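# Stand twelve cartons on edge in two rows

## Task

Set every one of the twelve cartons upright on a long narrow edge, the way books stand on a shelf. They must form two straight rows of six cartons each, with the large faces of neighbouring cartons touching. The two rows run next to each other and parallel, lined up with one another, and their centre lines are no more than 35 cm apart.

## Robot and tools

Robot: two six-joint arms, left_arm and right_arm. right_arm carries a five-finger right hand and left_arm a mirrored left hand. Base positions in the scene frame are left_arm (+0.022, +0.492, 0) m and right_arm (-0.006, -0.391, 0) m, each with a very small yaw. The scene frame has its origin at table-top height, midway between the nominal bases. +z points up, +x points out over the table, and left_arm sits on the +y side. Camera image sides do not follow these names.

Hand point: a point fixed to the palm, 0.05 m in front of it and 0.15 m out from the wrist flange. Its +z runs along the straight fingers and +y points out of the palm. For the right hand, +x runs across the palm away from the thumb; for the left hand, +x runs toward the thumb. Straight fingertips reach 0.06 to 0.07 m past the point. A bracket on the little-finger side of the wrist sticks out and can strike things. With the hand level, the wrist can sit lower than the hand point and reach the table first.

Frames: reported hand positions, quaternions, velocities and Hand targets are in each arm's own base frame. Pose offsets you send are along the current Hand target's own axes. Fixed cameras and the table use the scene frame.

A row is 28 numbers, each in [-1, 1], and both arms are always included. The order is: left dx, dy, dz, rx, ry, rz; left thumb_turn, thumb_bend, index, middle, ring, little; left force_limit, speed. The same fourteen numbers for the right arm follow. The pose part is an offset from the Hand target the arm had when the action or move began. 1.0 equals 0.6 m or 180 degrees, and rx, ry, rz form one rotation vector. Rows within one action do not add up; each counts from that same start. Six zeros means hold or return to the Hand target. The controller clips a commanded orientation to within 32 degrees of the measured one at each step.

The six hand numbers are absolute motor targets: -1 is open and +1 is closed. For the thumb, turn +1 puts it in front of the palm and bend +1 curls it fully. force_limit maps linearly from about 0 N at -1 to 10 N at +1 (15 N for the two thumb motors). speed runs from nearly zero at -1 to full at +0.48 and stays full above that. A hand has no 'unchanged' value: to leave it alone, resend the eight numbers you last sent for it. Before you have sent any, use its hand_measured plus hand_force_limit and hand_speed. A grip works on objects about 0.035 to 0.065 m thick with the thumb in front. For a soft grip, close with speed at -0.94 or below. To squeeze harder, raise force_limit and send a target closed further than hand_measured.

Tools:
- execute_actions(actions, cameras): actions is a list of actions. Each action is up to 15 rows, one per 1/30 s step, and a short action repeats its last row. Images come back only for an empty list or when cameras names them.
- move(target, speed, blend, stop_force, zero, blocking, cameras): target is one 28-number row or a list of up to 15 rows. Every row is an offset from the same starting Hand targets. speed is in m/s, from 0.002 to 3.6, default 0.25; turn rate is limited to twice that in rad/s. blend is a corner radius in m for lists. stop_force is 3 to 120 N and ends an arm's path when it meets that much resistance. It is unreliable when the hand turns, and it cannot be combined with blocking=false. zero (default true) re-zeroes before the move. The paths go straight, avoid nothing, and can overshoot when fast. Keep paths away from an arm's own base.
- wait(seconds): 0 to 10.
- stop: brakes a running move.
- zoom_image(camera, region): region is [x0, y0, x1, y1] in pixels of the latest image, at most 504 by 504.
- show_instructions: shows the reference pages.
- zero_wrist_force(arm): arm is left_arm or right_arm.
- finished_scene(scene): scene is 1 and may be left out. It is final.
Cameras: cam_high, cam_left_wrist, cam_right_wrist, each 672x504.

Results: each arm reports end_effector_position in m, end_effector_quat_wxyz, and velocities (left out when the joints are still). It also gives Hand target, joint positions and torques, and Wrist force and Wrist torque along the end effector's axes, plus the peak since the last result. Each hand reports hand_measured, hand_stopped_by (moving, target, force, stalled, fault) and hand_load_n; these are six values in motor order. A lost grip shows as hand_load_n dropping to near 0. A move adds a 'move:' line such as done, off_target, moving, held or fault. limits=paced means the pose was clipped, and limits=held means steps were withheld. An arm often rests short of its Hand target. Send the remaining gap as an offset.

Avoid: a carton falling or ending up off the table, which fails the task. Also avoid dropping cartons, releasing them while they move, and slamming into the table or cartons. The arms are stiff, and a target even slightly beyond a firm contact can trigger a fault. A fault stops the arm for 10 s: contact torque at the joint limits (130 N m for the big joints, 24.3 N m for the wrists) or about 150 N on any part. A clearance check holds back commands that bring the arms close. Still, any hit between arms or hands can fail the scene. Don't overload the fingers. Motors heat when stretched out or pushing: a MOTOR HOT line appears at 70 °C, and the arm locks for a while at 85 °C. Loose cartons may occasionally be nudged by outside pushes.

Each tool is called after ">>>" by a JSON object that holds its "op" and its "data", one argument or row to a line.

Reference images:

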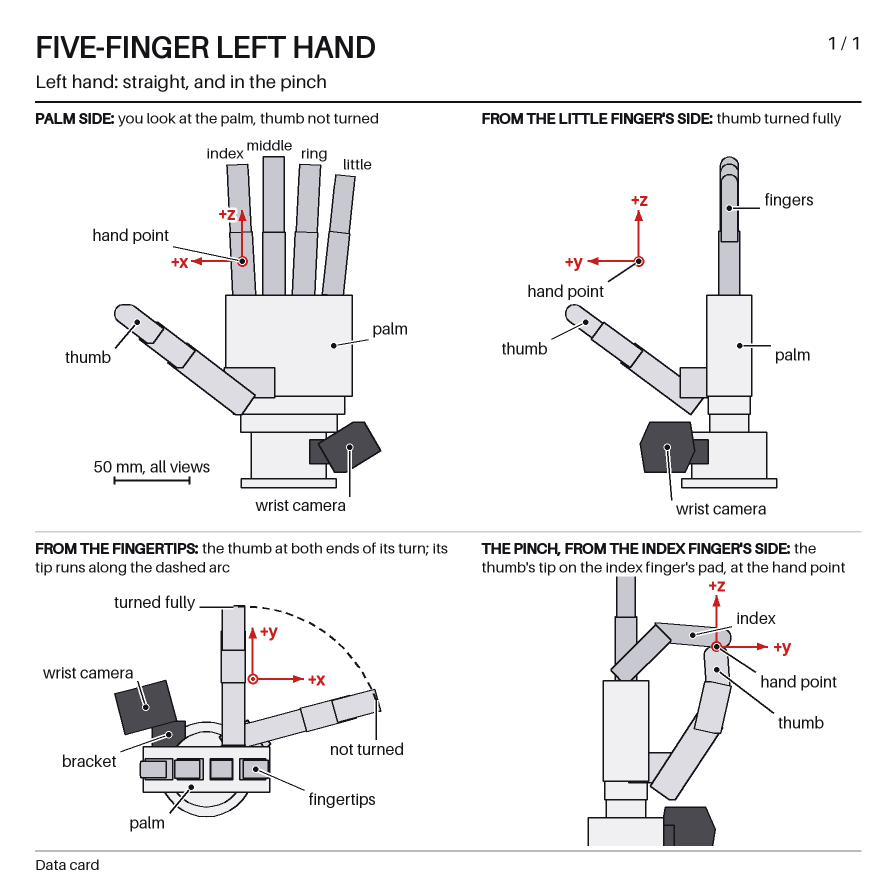

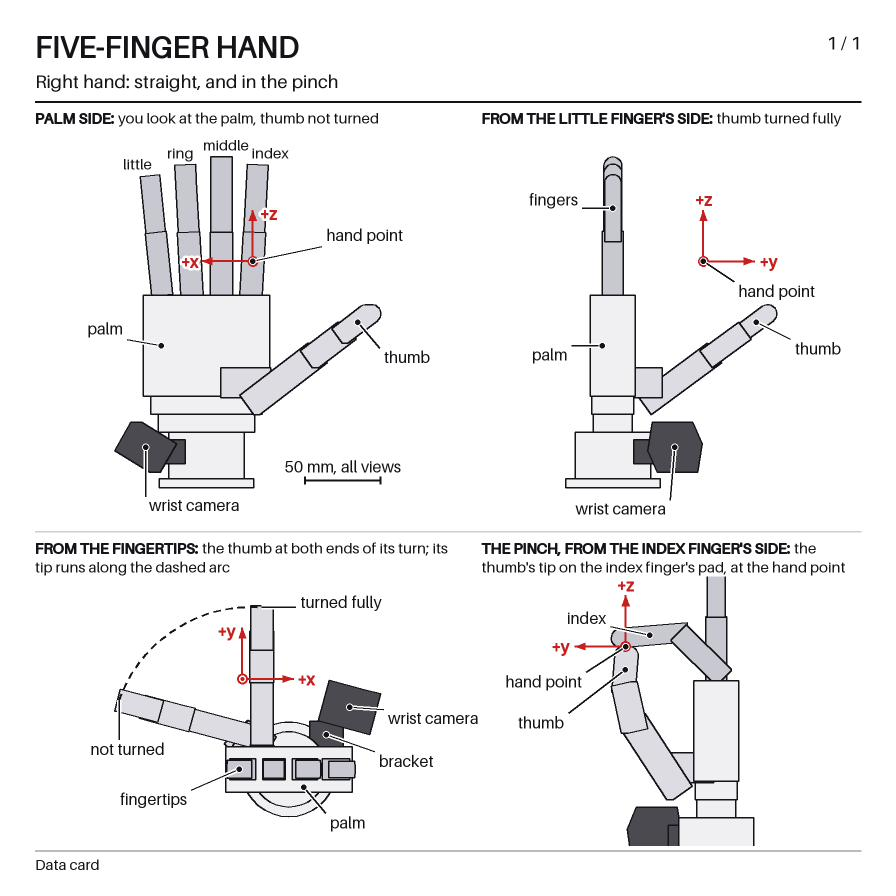

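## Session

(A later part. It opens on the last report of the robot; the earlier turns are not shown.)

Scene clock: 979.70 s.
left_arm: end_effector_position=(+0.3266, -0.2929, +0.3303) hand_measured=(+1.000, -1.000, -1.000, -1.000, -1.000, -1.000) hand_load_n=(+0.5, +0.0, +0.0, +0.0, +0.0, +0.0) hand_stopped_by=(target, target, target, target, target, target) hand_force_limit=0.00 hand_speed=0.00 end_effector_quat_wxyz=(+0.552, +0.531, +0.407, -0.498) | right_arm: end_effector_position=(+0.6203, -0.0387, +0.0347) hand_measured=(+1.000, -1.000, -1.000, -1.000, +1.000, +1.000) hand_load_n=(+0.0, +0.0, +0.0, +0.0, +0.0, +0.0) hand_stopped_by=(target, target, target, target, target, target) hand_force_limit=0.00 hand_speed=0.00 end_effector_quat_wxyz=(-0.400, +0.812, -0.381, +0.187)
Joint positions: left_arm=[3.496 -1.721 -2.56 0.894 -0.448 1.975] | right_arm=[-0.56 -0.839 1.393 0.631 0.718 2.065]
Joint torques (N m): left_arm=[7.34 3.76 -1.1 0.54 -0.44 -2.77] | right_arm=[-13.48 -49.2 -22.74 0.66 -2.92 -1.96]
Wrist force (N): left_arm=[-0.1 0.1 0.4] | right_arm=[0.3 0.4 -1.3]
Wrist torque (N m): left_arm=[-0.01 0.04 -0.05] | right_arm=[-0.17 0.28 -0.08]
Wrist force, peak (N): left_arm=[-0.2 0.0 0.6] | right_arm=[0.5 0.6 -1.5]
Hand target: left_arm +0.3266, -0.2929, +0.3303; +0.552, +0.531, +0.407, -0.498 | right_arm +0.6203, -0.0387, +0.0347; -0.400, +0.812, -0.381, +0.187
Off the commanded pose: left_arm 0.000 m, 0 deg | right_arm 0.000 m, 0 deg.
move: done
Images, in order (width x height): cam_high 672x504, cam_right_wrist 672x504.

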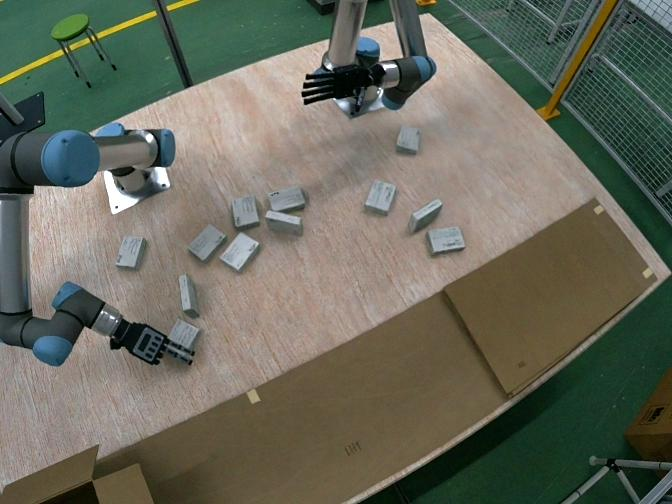

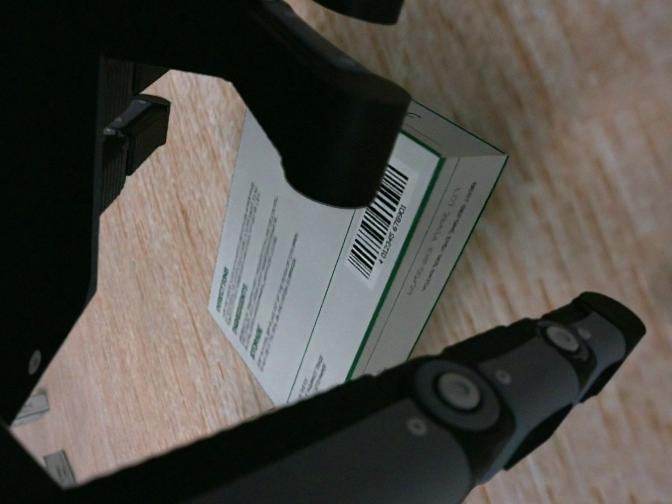

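>>> {"op": "move", "data": {
  "target": [0,0,0,0,0,0,1,-1,-1,-1,-1,-1,0,0,0,-0.0336,0.0434,0,0,0,1,-1,-1,-1,1,1,0,0],
  "speed": 0.05,
  "cameras": ["cam_right_wrist"]
}}

>>> {"op": "move", "data": {
  "target": [0,0,0,0,0,0,1,-1,-1,-1,-1,-1,0,0,0,0,0,0,0,0,1,-1,0.2,0.2,1,1,-0.2,-0.8],
  "cameras": ["cam_high","cam_right_wrist"]
}}

>>> {"op": "zoom_image", "data": {
  "camera": "cam_high",
  "region": [120, 260, 240, 380]
}}

Scene clock: 999.40 s.
left_arm: end_effector_position=(+0.3266, -0.2929, +0.3303) hand_measured=(+1.000, -1.000, -1.000, -1.000, -1.000, -1.000) hand_load_n=(+0.0, +0.0, +0.0, +0.0, +0.0, +0.0) hand_stopped_by=(target, target, target, target, target, target) hand_force_limit=0.00 hand_speed=0.00 end_effector_quat_wxyz=(+0.552, +0.531, +0.407, -0.498) | right_arm: end_effector_position=(+0.6457, -0.0176, +0.0347) hand_measured=(+1.000, -1.000, -1.000, -1.000, +1.000, +1.000) hand_load_n=(+0.0, +0.0, +0.0, +0.0, +0.0, +0.0) hand_stopped_by=(target, target, target, target, target, target) hand_force_limit=0.00 hand_speed=0.00 end_effector_quat_wxyz=(-0.400, +0.812, -0.381, +0.187) end_effector_velocity=(-0.001, -0.001, +0.000) end_effector_angular_velocity=(+0.000, -0.001, +0.001)
Joint positions: left_arm=[3.496 -1.721 -2.56 0.894 -0.448 1.975] | right_arm=[-0.502 -0.812 1.326 0.612 0.742 2.145]
Joint velocities: left_arm=[within noise] | right_arm=[-0.003 -0.002 0.004 0.001 -0.002 -0.005]
Joint torques (N m): left_arm=[6.72 3.68 -0.81 0.53 -0.13 -2.69] | right_arm=[-12.81 -49.13 -8.49 3.95 -3.11 -1.5]
Wrist force (N): left_arm=[-0.3 0.1 0.3] | right_arm=[0.3 0.5 -1.1]
Wrist torque (N m): left_arm=[0.01 0.07 -0.07] | right_arm=[-0.17 0.25 0.05]
Wrist force, peak (N): left_arm=[-0.2 0.1 0.8] | right_arm=[0.4 0.8 -1.8]
Hand target: left_arm +0.3266, -0.2929, +0.3303; +0.552, +0.531, +0.407, -0.498 | right_arm +0.6456, -0.0177, +0.0348; -0.400, +0.812, -0.381, +0.187
Off the commanded pose: left_arm 0.000 m, 0 deg | right_arm 0.000 m, 0 deg.
move: done
Images, in order (width x height): cam_right_wrist 672x504.

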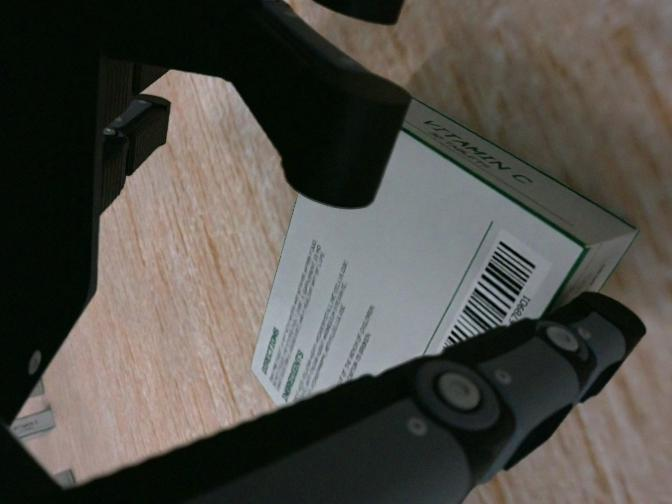

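Scene clock: 1001.17 s.
left_arm: end_effector_position=(+0.3266, -0.2929, +0.3303) hand_measured=(+1.000, -1.000, -1.000, -1.000, -1.000, -1.000) hand_load_n=(+0.5, +0.0, +0.0, +0.0, +0.0, +0.0) hand_stopped_by=(target, target, target, target, target, target) hand_force_limit=0.00 hand_speed=0.00 end_effector_quat_wxyz=(+0.552, +0.531, +0.407, -0.498) | right_arm: end_effector_position=(+0.6456, -0.0177, +0.0348) hand_measured=(+1.000, -1.000, -0.170, -0.172, +1.000, +1.000) hand_load_n=(-1.0, +3.0, +7.5, +9.5, +0.0, +0.0) hand_stopped_by=(target, target, force, force, target, target) hand_force_limit=-0.20 hand_speed=-0.80 end_effector_quat_wxyz=(-0.400, +0.812, -0.381, +0.187)
Joint positions: left_arm=[3.496 -1.721 -2.56 0.894 -0.448 1.975] | right_arm=[-0.502 -0.812 1.326 0.612 0.741 2.145]
Joint torques (N m): left_arm=[6.87 4.01 -0.84 0.54 0.06 -2.83] | right_arm=[-12.45 -49.27 -7.05 3.48 -2.23 1.76]
Wrist force (N): left_arm=[-0.2 0.3 0.3] | right_arm=[0.1 0.9 -1.4]
Wrist torque (N m): left_arm=[0.03 0.04 -0.06] | right_arm=[-0.10 0.29 0.05]
Wrist force, peak (N): left_arm=[-0.4 -0.1 0.4] | right_arm=[0.5 0.8 -1.6]
Hand target: left_arm +0.3266, -0.2929, +0.3303; +0.552, +0.531, +0.407, -0.498 | right_arm +0.6456, -0.0177, +0.0348; -0.400, +0.812, -0.381, +0.187
Off the commanded pose: left_arm 0.000 m, 0 deg | right_arm 0.000 m, 0 deg.
move: done
Images, in order (width x height): cam_high 672x504, cam_right_wrist 672x504.

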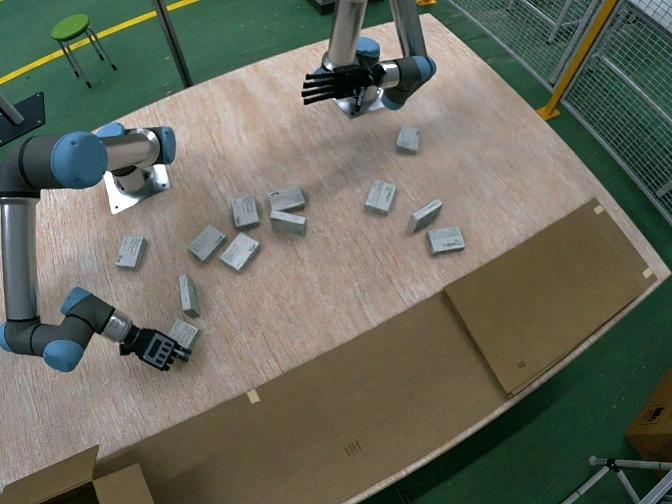

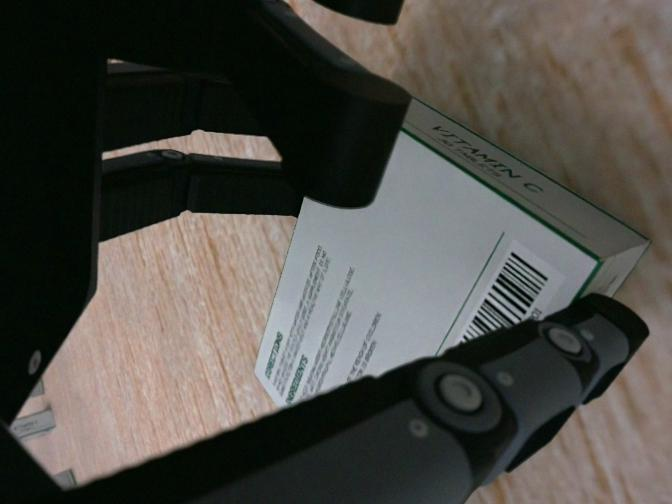

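Scaled by 4.200 from the camera's 672x504 image, which has a finer 960x720 frame.

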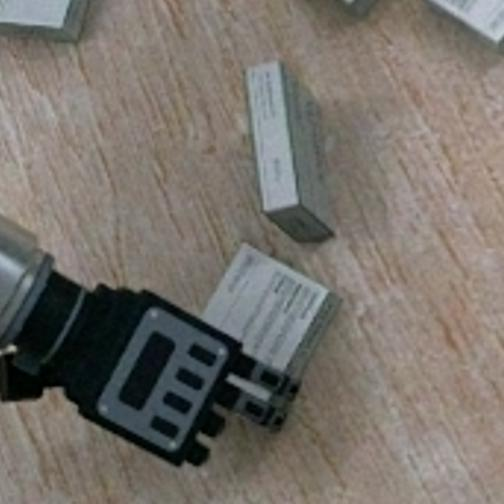

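>>> {"op": "move", "data": {
  "target": [0,0,0,0,0,0,1,-1,-1,-1,-1,-1,0,0,0,-0.1,-0.077,0,0,0,1,-1,0.2,0.2,1,1,-0.2,-0.8],
  "speed": 0.1,
  "cameras": ["all"]
}}

>>> {"op": "zoom_image", "data": {
  "camera": "cam_high",
  "region": [120, 260, 240, 380]
}}

>>> {"op": "zoom_image", "data": {
  "camera": "cam_left_wrist",
  "region": [120, 150, 370, 400]
}}

Scene clock: 1021.43 s.
left_arm: end_effector_position=(+0.3266, -0.2929, +0.3303) hand_measured=(+1.000, -1.000, -1.000, -1.000, -1.000, -1.000) hand_load_n=(+0.5, +0.0, +0.0, +0.0, +0.0, +0.0) hand_stopped_by=(target, target, target, target, target, target) hand_force_limit=0.00 hand_speed=0.00 end_effector_quat_wxyz=(+0.552, +0.531, +0.407, -0.498) | right_arm: end_effector_position=(+0.6456, -0.0178, +0.1105) hand_measured=(+1.000, -1.000, -0.170, -0.172, +1.000, +1.000) hand_load_n=(-0.5, +3.0, +7.5, +10.0, +0.0, +0.0) hand_stopped_by=(target, target, force, force, target, target) hand_force_limit=-0.20 hand_speed=-0.80 end_effector_quat_wxyz=(-0.400, +0.812, -0.381, +0.188)
Joint positions: left_arm=[3.496 -1.721 -2.56 0.894 -0.448 1.975] | right_arm=[-0.502 -0.89 1.253 0.763 0.741 2.145]
Joint torques (N m): left_arm=[6.91 3.66 0.01 0.62 0.34 -2.69] | right_arm=[-13.06 -38.36 -11.46 1.63 -2.96 -1.53]
Wrist force (N): left_arm=[-0.5 -0.2 0.2] | right_arm=[0.3 0.7 -1.2]
Wrist torque (N m): left_arm=[-0.03 0.10 -0.07] | right_arm=[-0.14 0.27 0.04]
Wrist force, peak (N): left_arm=[0.1 0.2 0.7] | right_arm=[0.5 1.7 -0.8]
Hand target: left_arm +0.3266, -0.2929, +0.3303; +0.552, +0.531, +0.407, -0.498 | right_arm +0.6456, -0.0178, +0.1105; -0.400, +0.812, -0.381, +0.187
Off the commanded pose: left_arm 0.000 m, 0 deg | right_arm 0.000 m, 0 deg.
move: done

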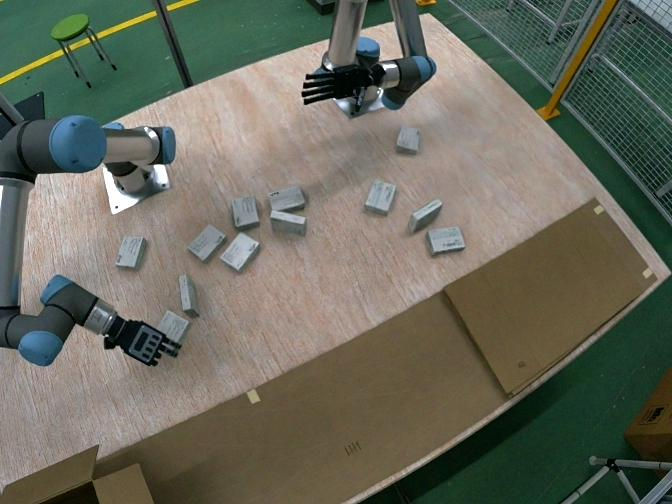

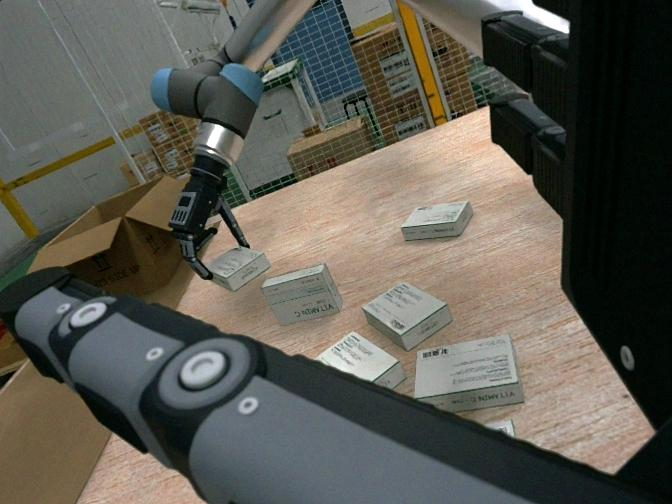

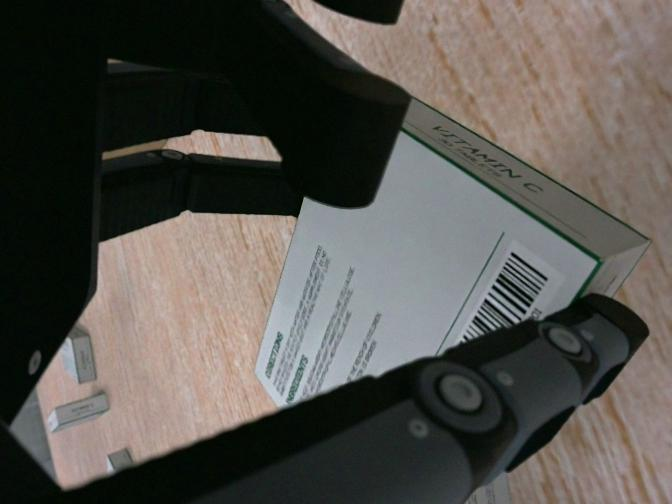

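Scaled by 4.200 from the camera's 672x504 image, which has a finer 960x720 frame.

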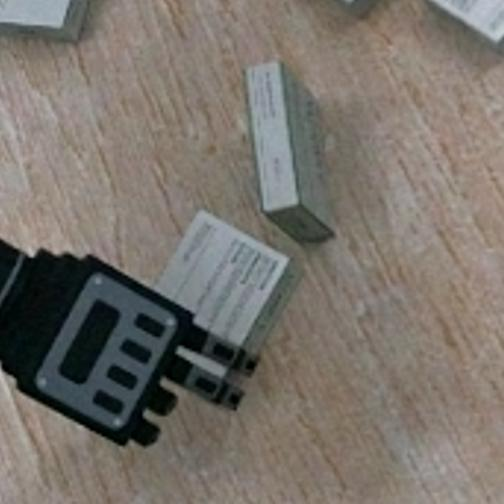

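Scaled by 2.016 from the camera's 672x504 image, which has a finer 960x720 frame.

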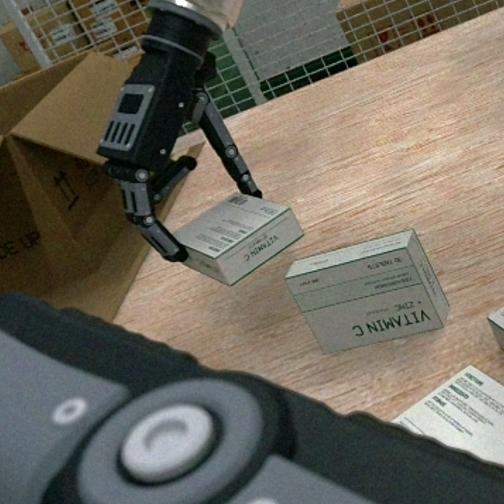

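>>> {"op": "move", "data": {
  "target": [
    [0,0,0,0,0,0,1,-1,-1,-1,-1,-1,0,0,0,-0.1453,-0.1118,0,0,0,1,-1,0.2,0.2,1,1,-0.2,-0.8],
    [0,0,0,0,0,0,1,-1,-1,-1,-1,-1,0,0,-0.6767,-0.329,0.1813,-0.2563,0.0982,0.755,1,-1,0.2,0.2,1,1,-0.2,-0.8]
  ],
  "blend": [0.03,0],
  "speed": 0.25,
  "cameras": ["all"]
}}

Scene clock: 1062.37 s.
left_arm: end_effector_position=(+0.3266, -0.2929, +0.3303) hand_measured=(+1.000, -1.000, -1.000, -1.000, -1.000, -1.000) hand_load_n=(+0.0, +0.0, +0.0, +0.0, +0.0, +0.0) hand_stopped_by=(target, target, target, target, target, target) hand_force_limit=0.00 hand_speed=0.00 end_effector_quat_wxyz=(+0.552, +0.531, +0.407, -0.498) | right_arm: end_effector_position=(+0.5449, +0.4265, +0.2008) hand_measured=(+1.000, -1.000, -0.170, -0.172, +1.000, +1.000) hand_load_n=(-0.5, +3.0, +7.5, +10.0, +0.0, +0.0) hand_stopped_by=(target, target, force, force, target, target) hand_force_limit=-0.20 hand_speed=-0.80 end_effector_quat_wxyz=(-0.002, -0.006, +0.947, +0.322)
Joint positions: left_arm=[3.496 -1.721 -2.56 0.894 -0.448 1.975] | right_arm=[0.173 -0.878 1.175 1.15 0.924 4.916]
Joint torques (N m): left_arm=[7.21 4.18 -1.23 0.46 1.02 -2.78] | right_arm=[-13.25 -49.7 -24.44 4.39 -0.9 2.1]
Wrist force (N): left_arm=[-0.1 0.0 0.2] | right_arm=[0.6 3.1 -1.9]
Wrist torque (N m): left_arm=[0.00 0.03 -0.04] | right_arm=[-0.26 0.32 0.46]
Wrist force, peak (N): left_arm=[0.3 0.1 0.7] | right_arm=[0.8 4.0 -1.4]
Hand target: left_arm +0.3266, -0.2929, +0.3303; +0.552, +0.531, +0.407, -0.498 | right_arm +0.5449, +0.4265, +0.2009; -0.002, -0.005, +0.947, +0.322
Off the commanded pose: left_arm 0.000 m, 0 deg | right_arm 0.000 m, 0 deg.
move: done

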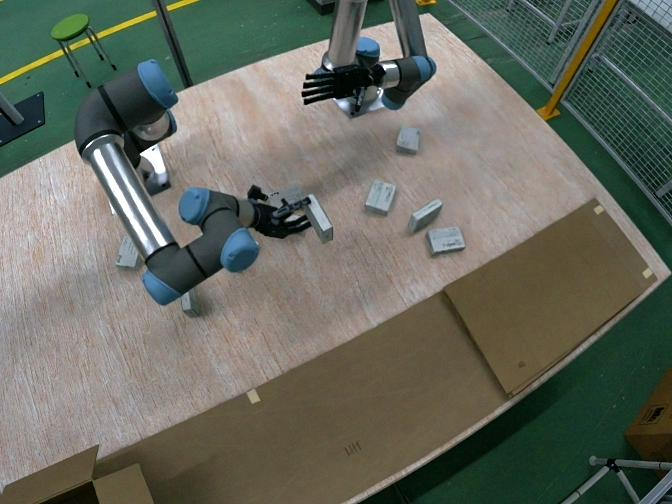

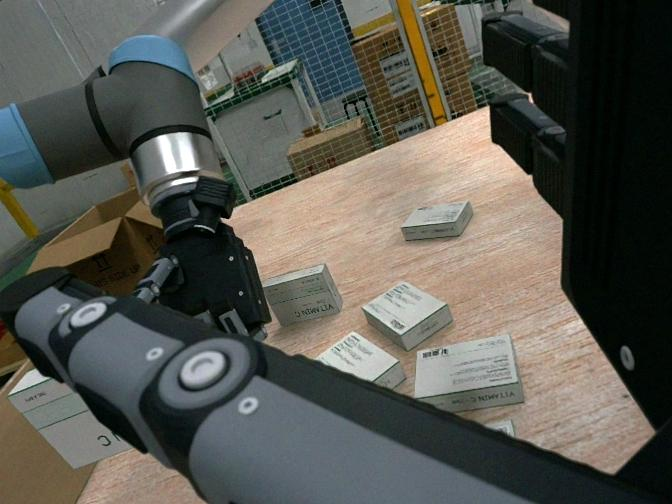

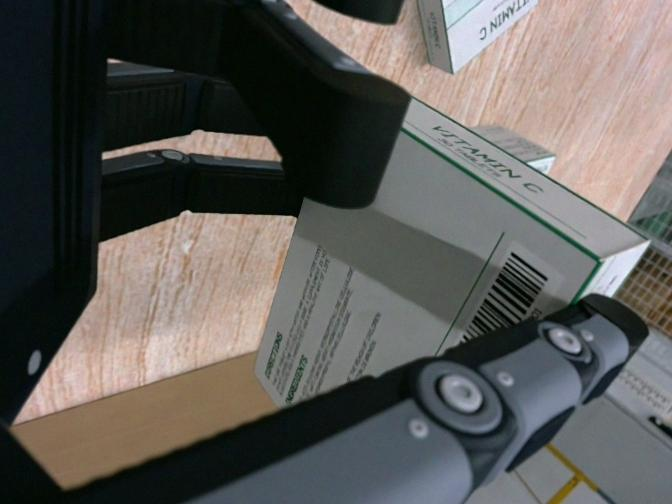

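>>> {"op": "move", "data": {
  "target": [0,0,0,0,0,0,1,-1,-1,-1,-1,-1,0,0,0,-0.1423,0.1849,0,0.066,0.0508,1,-1,0.2,0.2,1,1,-0.2,-0.8],
  "speed": 0.15,
  "cameras": ["all"]
}}

>>> {"op": "zoom_image", "data": {
  "camera": "cam_high",
  "region": [240, 170, 380, 290]
}}

Scene clock: 1081.93 s.
left_arm: end_effector_position=(+0.3266, -0.2929, +0.3303) hand_measured=(+1.000, -1.000, -1.000, -1.000, -1.000, -1.000) hand_load_n=(+0.5, +0.0, +0.0, +0.0, +0.0, +0.0) hand_stopped_by=(target, target, target, target, target, target) hand_force_limit=0.00 hand_speed=0.00 end_effector_quat_wxyz=(+0.552, +0.531, +0.407, -0.498) | right_arm: end_effector_position=(+0.5451, +0.4265, +0.0610) hand_measured=(+1.000, -1.000, -0.170, -0.172, +1.000, +1.000) hand_load_n=(+0.0, +3.0, +7.5, +10.0, +0.0, +0.0) hand_stopped_by=(target, target, force, force, target, target) hand_force_limit=-0.20 hand_speed=-0.80 end_effector_quat_wxyz=(-0.125, +0.037, +0.939, +0.319)
Joint positions: left_arm=[3.496 -1.721 -2.56 0.894 -0.448 1.975] | right_arm=[0.162 -0.613 1.138 1.19 0.884 4.9]
Joint torques (N m): left_arm=[6.78 3.73 -0.68 0.43 1.33 -2.66] | right_arm=[7.1 -39.56 -8.17 0.65 0.51 1.61]
Wrist force (N): left_arm=[-0.2 -0.1 0.4] | right_arm=[0.8 3.5 -2.0]
Wrist torque (N m): left_arm=[-0.02 0.06 -0.05] | right_arm=[-0.18 0.35 0.43]
Wrist force, peak (N): left_arm=[-0.6 -0.2 0.5] | right_arm=[0.6 4.5 -2.9]
Hand target: left_arm +0.3266, -0.2929, +0.3303; +0.552, +0.531, +0.407, -0.498 | right_arm +0.5450, +0.4266, +0.0609; -0.125, +0.037, +0.939, +0.319
Off the commanded pose: left_arm 0.000 m, 0 deg | right_arm 0.000 m, 0 deg.
move: done

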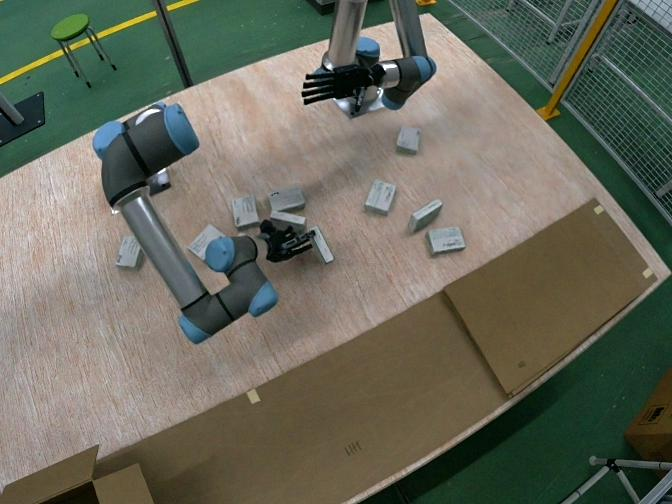

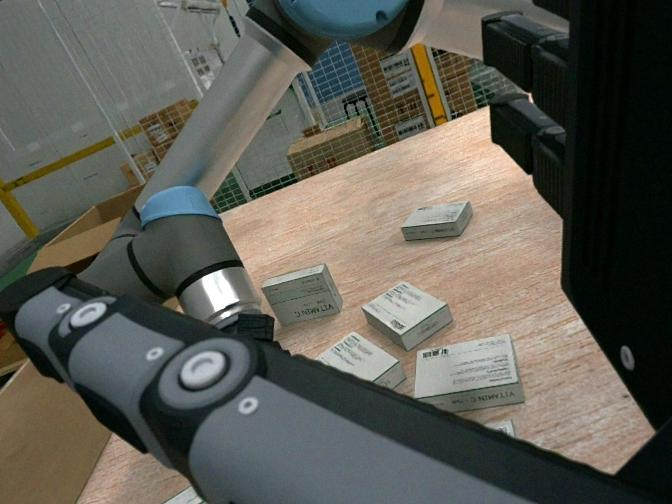

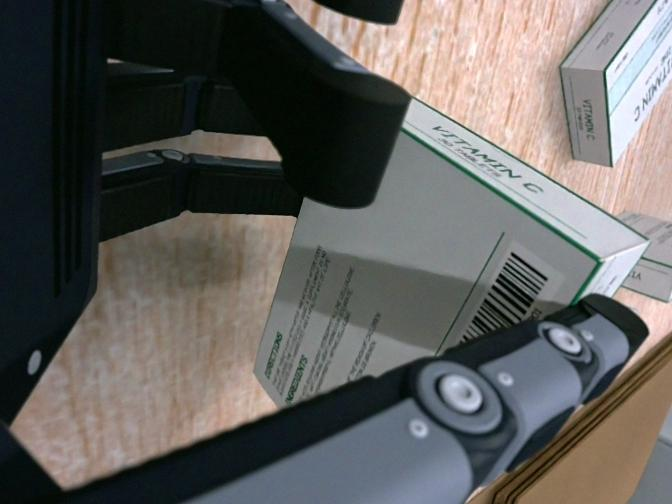

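Scaled by 3.600 from the camera's 672x504 image, which has a finer 960x720 frame.

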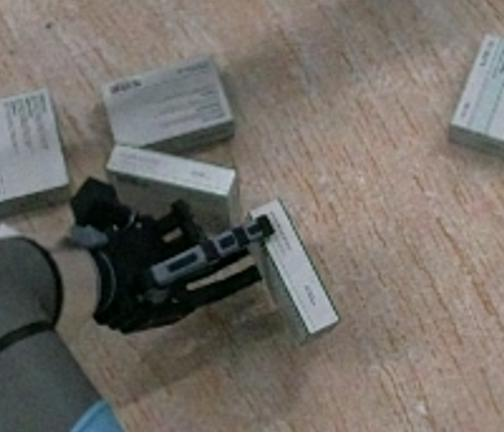

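>>> {"op": "move", "data": {
  "target": [0,0,0,0,0,0,1,-1,-1,-1,-1,-1,0,0,-0.0238,-0.0227,-0.0257,0,0,0,1,-1,0.2,0.2,1,1,-0.2,-0.8],
  "speed": 0.1,
  "cameras": []
}}

>>> {"op": "move", "data": {
  "target": [0,0,0,0,0,0,1,-1,-1,-1,-1,-1,0,0,-0.01295,-0.02945,0.03828,0,0,0,1,-1,0.2,0.2,1,1,-0.2,-0.8],
  "speed": 0.015,
  "stop_force": 3,
  "cameras": ["all"]
}}

>>> {"op": "zoom_image", "data": {
  "camera": "cam_high",
  "region": [240, 170, 380, 290]
}}

Scene clock: 1117.13 s.
left_arm: end_effector_position=(+0.3266, -0.2929, +0.3303) hand_measured=(+1.000, -1.000, -1.000, -1.000, -1.000, -1.000) hand_load_n=(+0.0, +0.0, +0.0, +0.0, +0.0, +0.0) hand_stopped_by=(target, target, target, target, target, target) hand_force_limit=0.00 hand_speed=0.00 end_effector_quat_wxyz=(+0.552, +0.531, +0.407, -0.498) | right_arm: end_effector_position=(+0.5601, +0.4065, +0.0609) hand_measured=(+1.000, -1.000, -0.170, -0.172, +1.000, +1.000) hand_load_n=(+0.0, +3.0, +7.5, +10.0, +0.0, +0.0) hand_stopped_by=(target, target, force, force, target, target) hand_force_limit=-0.20 hand_speed=-0.80 end_effector_quat_wxyz=(-0.125, +0.037, +0.939, +0.319)
Joint positions: left_arm=[3.496 -1.721 -2.56 0.894 -0.448 1.975] | right_arm=[0.124 -0.594 1.108 1.231 0.89 4.853]
Joint torques (N m): left_arm=[6.95 4.14 -1.05 0.47 1.31 -2.52] | right_arm=[12.3 -54.59 -5.99 0.79 -2.08 2.21]
Wrist force (N): left_arm=[-0.3 0.3 0.3] | right_arm=[0.8 3.3 -1.5]
Wrist torque (N m): left_arm=[0.03 0.06 -0.07] | right_arm=[-0.23 0.32 0.29]
Wrist force, peak (N): left_arm=[-0.5 0.1 0.4] | right_arm=[1.1 3.8 -1.5]
Hand target: left_arm +0.3266, -0.2929, +0.3303; +0.552, +0.531, +0.407, -0.498 | right_arm +0.5600, +0.4066, +0.0610; -0.125, +0.037, +0.939, +0.319
Off the commanded pose: left_arm 0.000 m, 0 deg | right_arm 0.000 m, 0 deg.
move: done
No camera images: "cameras" was empty.

Scene clock: 1119.10 s.
left_arm: end_effector_position=(+0.3266, -0.2929, +0.3303) hand_measured=(+1.000, -1.000, -1.000, -1.000, -1.000, -1.000) hand_load_n=(+0.0, +0.0, +0.0, +0.0, +0.0, +0.0) hand_stopped_by=(target, target, target, target, target, target) hand_force_limit=0.00 hand_speed=0.00 end_effector_quat_wxyz=(+0.552, +0.531, +0.407, -0.498) | right_arm: end_effector_position=(+0.5600, +0.4066, +0.0440) hand_measured=(+1.000, -1.000, -0.170, -0.172, +1.000, +1.000) hand_load_n=(-0.5, +3.0, +7.0, +9.5, +0.5, +0.0) hand_stopped_by=(target, target, force, force, target, target) hand_force_limit=-0.20 hand_speed=-0.80 end_effector_quat_wxyz=(-0.125, +0.037, +0.939, +0.319)
Joint positions: left_arm=[3.496 -1.721 -2.56 0.894 -0.448 1.975] | right_arm=[0.125 -0.572 1.112 1.204 0.89 4.853]
Joint torques (N m): left_arm=[6.55 3.8 -0.42 0.45 1.33 -2.63] | right_arm=[12.45 -54.38 -19.85 4.58 1.03 1.78]
Wrist force (N): left_arm=[-0.2 0.3 0.7] | right_arm=[1.6 5.1 -4.1]
Wrist torque (N m): left_arm=[0.01 0.06 -0.07] | right_arm=[-0.05 0.30 0.33]
Wrist force, peak (N): left_arm=[-0.2 0.3 0.7] | right_arm=[4.1 7.8 -12.1]
Hand target: left_arm +0.3266, -0.2929, +0.3303; +0.552, +0.531, +0.407, -0.498 | right_arm +0.5600, +0.4066, +0.0440; -0.125, +0.037, +0.939, +0.319 (not the last commanded pose)
Off the commanded pose: left_arm 0.000 m, 0 deg | right_arm 0.013 m, 0 deg.
move: contact (right_arm)

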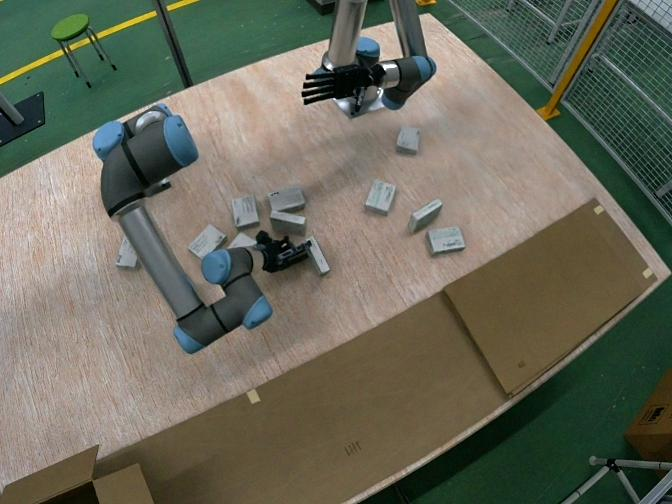

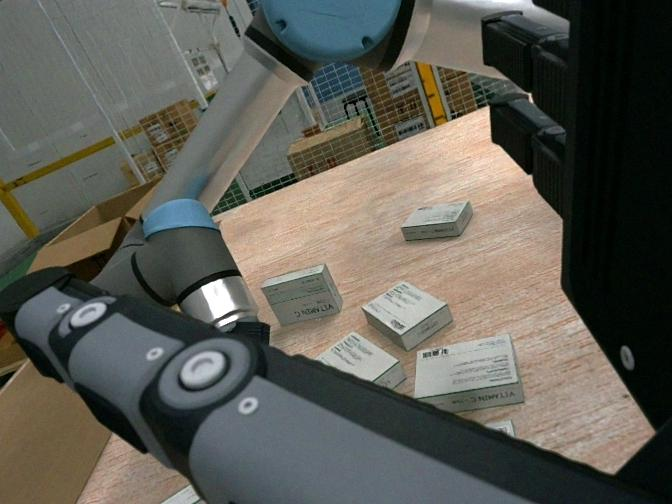

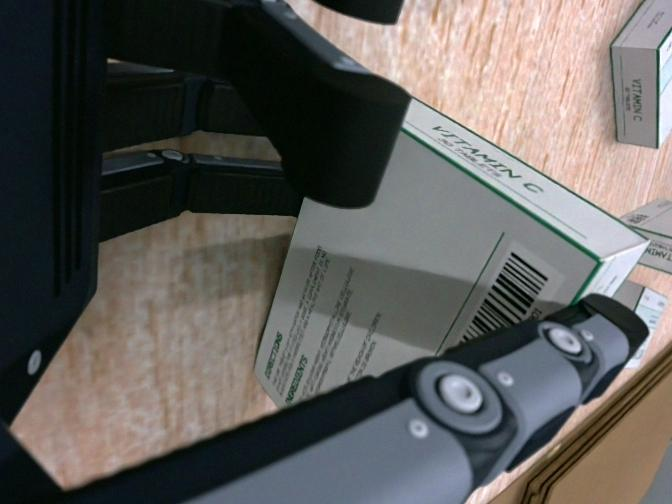

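Scaled by 3.600 from the camera's 672x504 image, which has a finer 960x720 frame.

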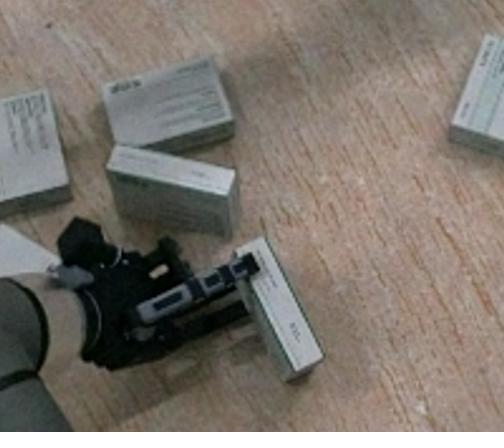

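>>> {"op": "move", "data": {
  "target": [0,0,0,0,0,0,1,-1,-1,-1,-1,-1,0,0,0,0,0,0,0,0,1,-1,-0.28,-0.28,1,1,-0.2,-0.8],
  "cameras": ["cam_high","cam_right_wrist"]
}}

>>> {"op": "zoom_image", "data": {
  "camera": "cam_high",
  "region": [240, 170, 380, 290]
}}

Scene clock: 1138.17 s.
left_arm: end_effector_position=(+0.3266, -0.2929, +0.3303) hand_measured=(+1.000, -1.000, -1.000, -1.000, -1.000, -1.000) hand_load_n=(+0.0, +0.0, +0.0, +0.0, +0.0, +0.0) hand_stopped_by=(target, target, target, target, target, target) hand_force_limit=0.00 hand_speed=0.00 end_effector_quat_wxyz=(+0.552, +0.531, +0.407, -0.498) | right_arm: end_effector_position=(+0.5600, +0.4067, +0.0442) hand_measured=(+1.000, -1.000, -0.264, -0.280, +1.000, +1.000) hand_load_n=(+0.0, +0.0, -15.0, +0.5, +0.0, +0.0) hand_stopped_by=(target, target, stalled, target, target, target) hand_force_limit=-0.20 hand_speed=-0.80 end_effector_quat_wxyz=(-0.125, +0.037, +0.939, +0.319)
Joint positions: left_arm=[3.496 -1.721 -2.56 0.894 -0.448 1.975] | right_arm=[0.125 -0.572 1.112 1.204 0.889 4.853]
Joint torques (N m): left_arm=[6.43 3.96 -0.92 0.36 1.37 -2.57] | right_arm=[4.63 -26.18 -5.14 2.22 8.14 2.06]
Wrist force (N): left_arm=[-0.2 0.1 0.4] | right_arm=[2.3 31.4 -16.3]
Wrist torque (N m): left_arm=[-0.01 0.06 -0.06] | right_arm=[0.27 0.22 0.21]
Wrist force, peak (N): left_arm=[-0.2 0.0 0.7] | right_arm=[2.2 31.9 -16.6]
Hand target: left_arm +0.3266, -0.2929, +0.3303; +0.552, +0.531, +0.407, -0.498 | right_arm +0.5600, +0.4066, +0.0440; -0.125, +0.037, +0.939, +0.319
Off the commanded pose: left_arm 0.000 m, 0 deg | right_arm 0.000 m, 0 deg.
move: done
Images, in order (width x height): cam_high 672x504, cam_right_wrist 672x504.

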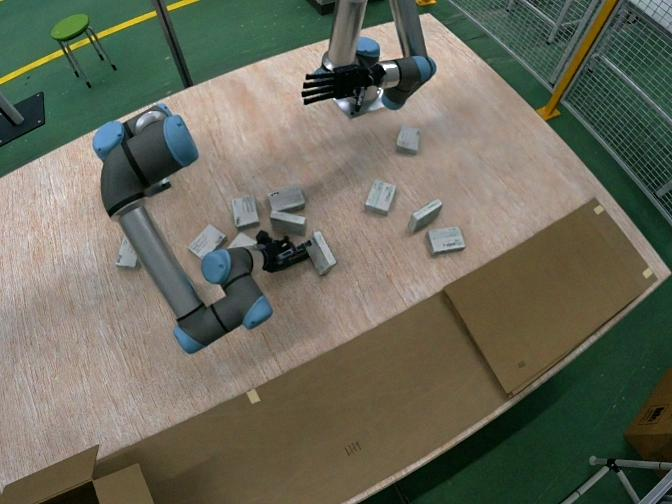

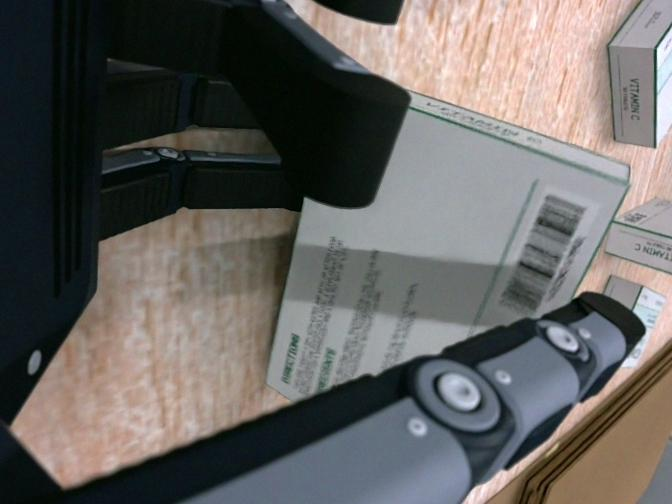

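Scaled by 3.600 from the camera's 672x504 image, which has a finer 960x720 frame.

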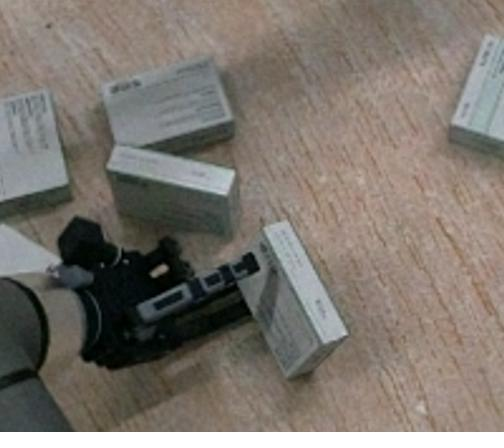

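>>> {"op": "zoom_image", "data": {
  "camera": "cam_right_wrist",
  "region": [200, 50, 672, 420]
}}

Scaled by 1.068 from the camera's 672x504 image, which has a finer 960x720 frame.

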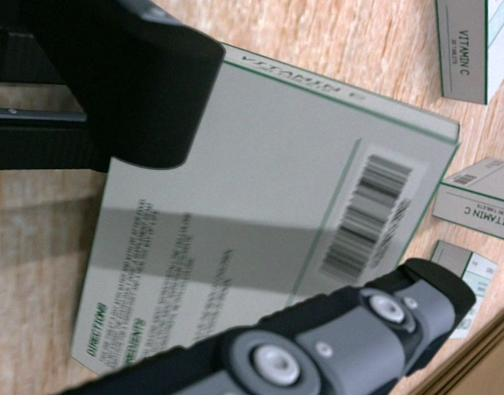

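>>> {"op": "move", "data": {
  "target": [0,0,0,0,0,0,1,-1,-1,-1,-1,-1,0,0,0.0009,-0.0508,-0.0432,0,0,0,1,-1,-0.28,-0.28,1,1,-0.2,-0.8],
  "speed": 0.15,
  "cameras": ["cam_high","cam_right_wrist"]
}}

>>> {"op": "zoom_image", "data": {
  "camera": "cam_high",
  "region": [240, 170, 380, 290]
}}

Scene clock: 1173.33 s.
left_arm: end_effector_position=(+0.3266, -0.2929, +0.3303) hand_measured=(+1.000, -1.000, -1.000, -1.000, -1.000, -1.000) hand_load_n=(+0.0, +0.0, +0.0, +0.0, +0.5, +0.0) hand_stopped_by=(target, target, target, target, target, target) hand_force_limit=0.00 hand_speed=0.00 end_effector_quat_wxyz=(+0.552, +0.531, +0.407, -0.498) | right_arm: end_effector_position=(+0.5605, +0.3666, +0.0460) hand_measured=(+1.000, -1.000, -0.266, -0.280, +1.000, +1.000) hand_load_n=(+0.0, +0.0, +0.0, +0.0, +0.0, +0.0) hand_stopped_by=(target, target, stalled, target, target, target) hand_force_limit=-0.20 hand_speed=-0.80 end_effector_quat_wxyz=(-0.125, +0.037, +0.939, +0.319)
Joint positions: left_arm=[3.496 -1.721 -2.56 0.894 -0.448 1.975] | right_arm=[0.057 -0.597 1.173 1.221 0.903 4.768]
Joint torques (N m): left_arm=[6.57 4.07 -0.6 0.49 1.41 -2.57] | right_arm=[9.54 -38.42 -18.86 0.58 -2.97 0.91]
Wrist force (N): left_arm=[-0.4 0.0 0.6] | right_arm=[1.0 3.2 -2.3]
Wrist torque (N m): left_arm=[-0.02 0.08 -0.07] | right_arm=[-0.26 0.34 0.23]
Wrist force, peak (N): left_arm=[-0.5 0.0 0.5] | right_arm=[6.5 37.4 -17.4]
Hand target: left_arm +0.3266, -0.2929, +0.3303; +0.552, +0.531, +0.407, -0.498 | right_arm +0.5605, +0.3666, +0.0460; -0.125, +0.037, +0.939, +0.319
Off the commanded pose: left_arm 0.000 m, 0 deg | right_arm 0.000 m, 0 deg.
move: done
Images, in order (width x height): cam_high 672x504, cam_right_wrist 672x504.

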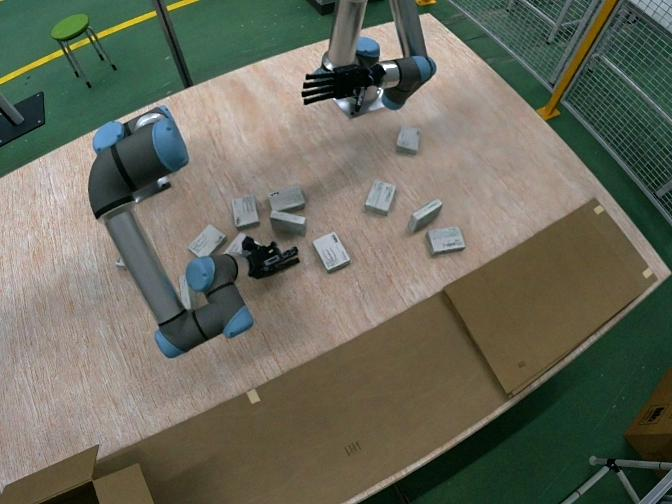

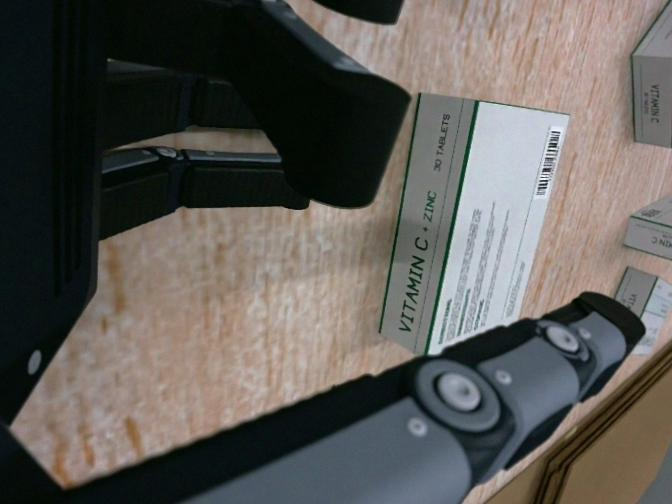

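Scaled by 3.600 from the camera's 672x504 image, which has a finer 960x720 frame.

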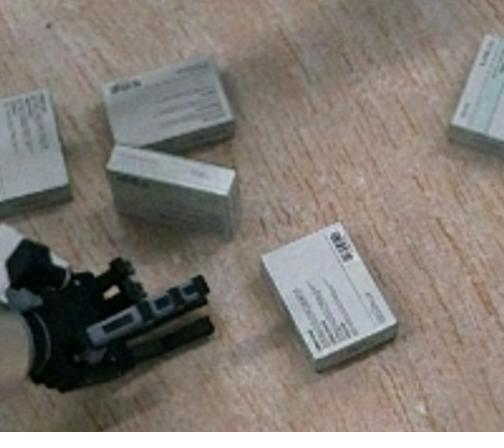

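>>> {"op": "move", "data": {
  "target": [
    [0,0,0,0,0,0,1,-1,-1,-1,-1,-1,0,0,0.0518,0.1178,-0.1531,0.0621,-0.0684,-0.5139,1,-1,-0.28,-0.28,1,1,-0.2,-0.8],
    [0,0,0,0,0,0,1,-1,-1,-1,-1,-1,0,0,0.0397,0.2295,-0.0581,-0.1138,0.1253,0.9408,1,-1,-0.28,-0.28,1,1,-0.2,-0.8],
    [0,0,0,0,0,0,1,-1,-1,-1,-1,-1,0,0,0.0138,0.1705,0.0185,-0.1138,0.1253,0.9408,1,-1,-0.28,-0.28,1,1,-0.2,-0.8]
  ],
  "blend": [0.02,0.02,0],
  "speed": 0.35,
  "cameras": ["all"]
}}

Scene clock: 1375.30 s.
left_arm: end_effector_position=(+0.3266, -0.2929, +0.3303) hand_measured=(+1.000, -1.000, -1.000, -1.000, -1.000, -1.000) hand_load_n=(+0.5, +0.0, +0.0, +0.0, +0.0, +0.0) hand_stopped_by=(target, target, target, target, target, target) hand_force_limit=0.00 hand_speed=0.00 end_effector_quat_wxyz=(+0.552, +0.531, +0.407, -0.498) | right_arm: end_effector_position=(+0.5653, +0.4545, +0.1001) hand_measured=(+1.000, -1.000, -0.266, -0.280, +1.000, +1.000) hand_load_n=(+0.0, +0.0, +0.0, +0.0, +0.5, +0.0) hand_stopped_by=(target, target, stalled, target, target, target) hand_force_limit=-0.20 hand_speed=-0.80 end_effector_quat_wxyz=(-0.440, +0.897, -0.025, +0.015)
Joint positions: left_arm=[3.496 -1.721 -2.56 0.894 -0.448 1.975] | right_arm=[0.257 -0.616 0.794 1.006 0.722 2.061]
Joint torques (N m): left_arm=[6.15 4.07 -1.19 0.43 1.38 -2.4] | right_arm=[-13.15 -44.78 -9.84 -0.08 0.68 -1.85]
Wrist force (N): left_arm=[0.0 0.0 0.4] | right_arm=[0.3 0.4 -1.5]
Wrist torque (N m): left_arm=[-0.01 0.02 -0.04] | right_arm=[-0.16 0.26 -0.08]
Wrist force, peak (N): left_arm=[-0.6 -0.2 0.5] | right_arm=[0.9 3.6 -2.7]
Hand target: left_arm +0.3266, -0.2929, +0.3303; +0.552, +0.531, +0.407, -0.498 | right_arm +0.5653, +0.4545, +0.1000; -0.440, +0.897, -0.025, +0.015
Off the commanded pose: left_arm 0.000 m, 0 deg | right_arm 0.000 m, 0 deg.
move: done

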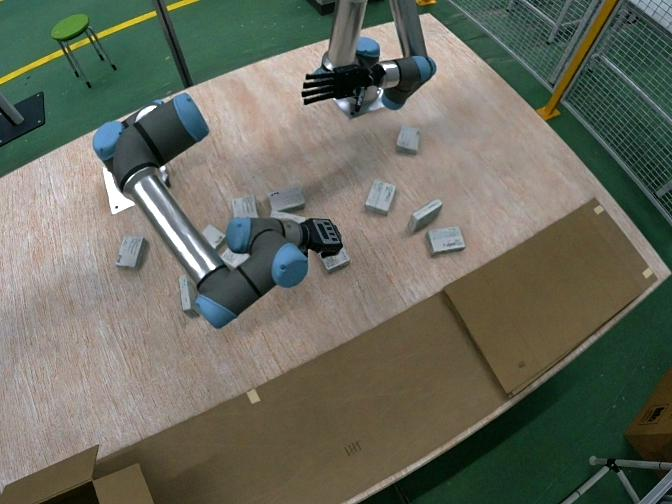

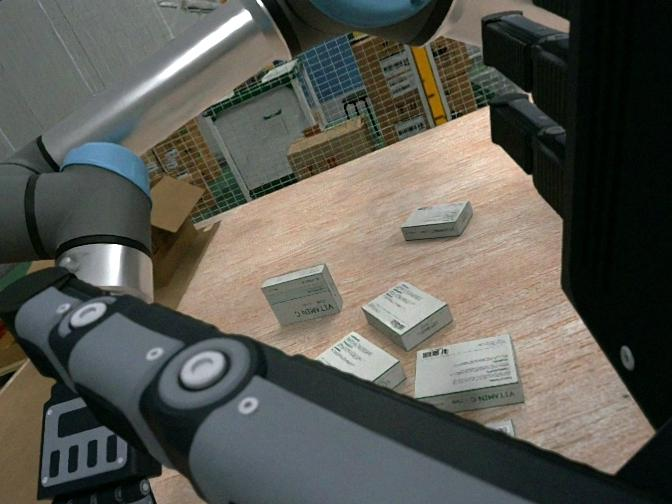

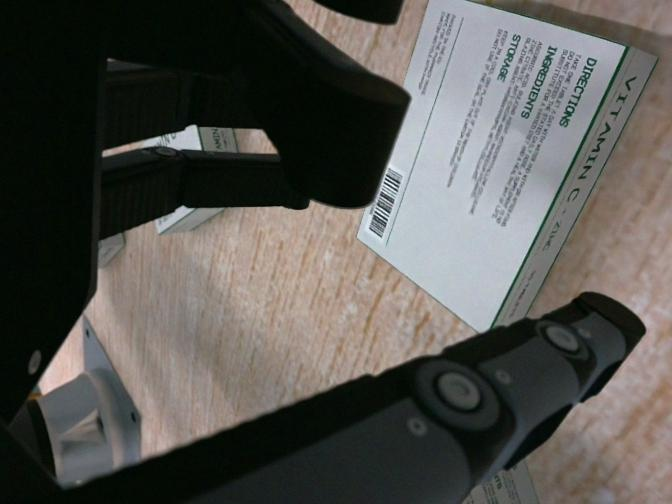

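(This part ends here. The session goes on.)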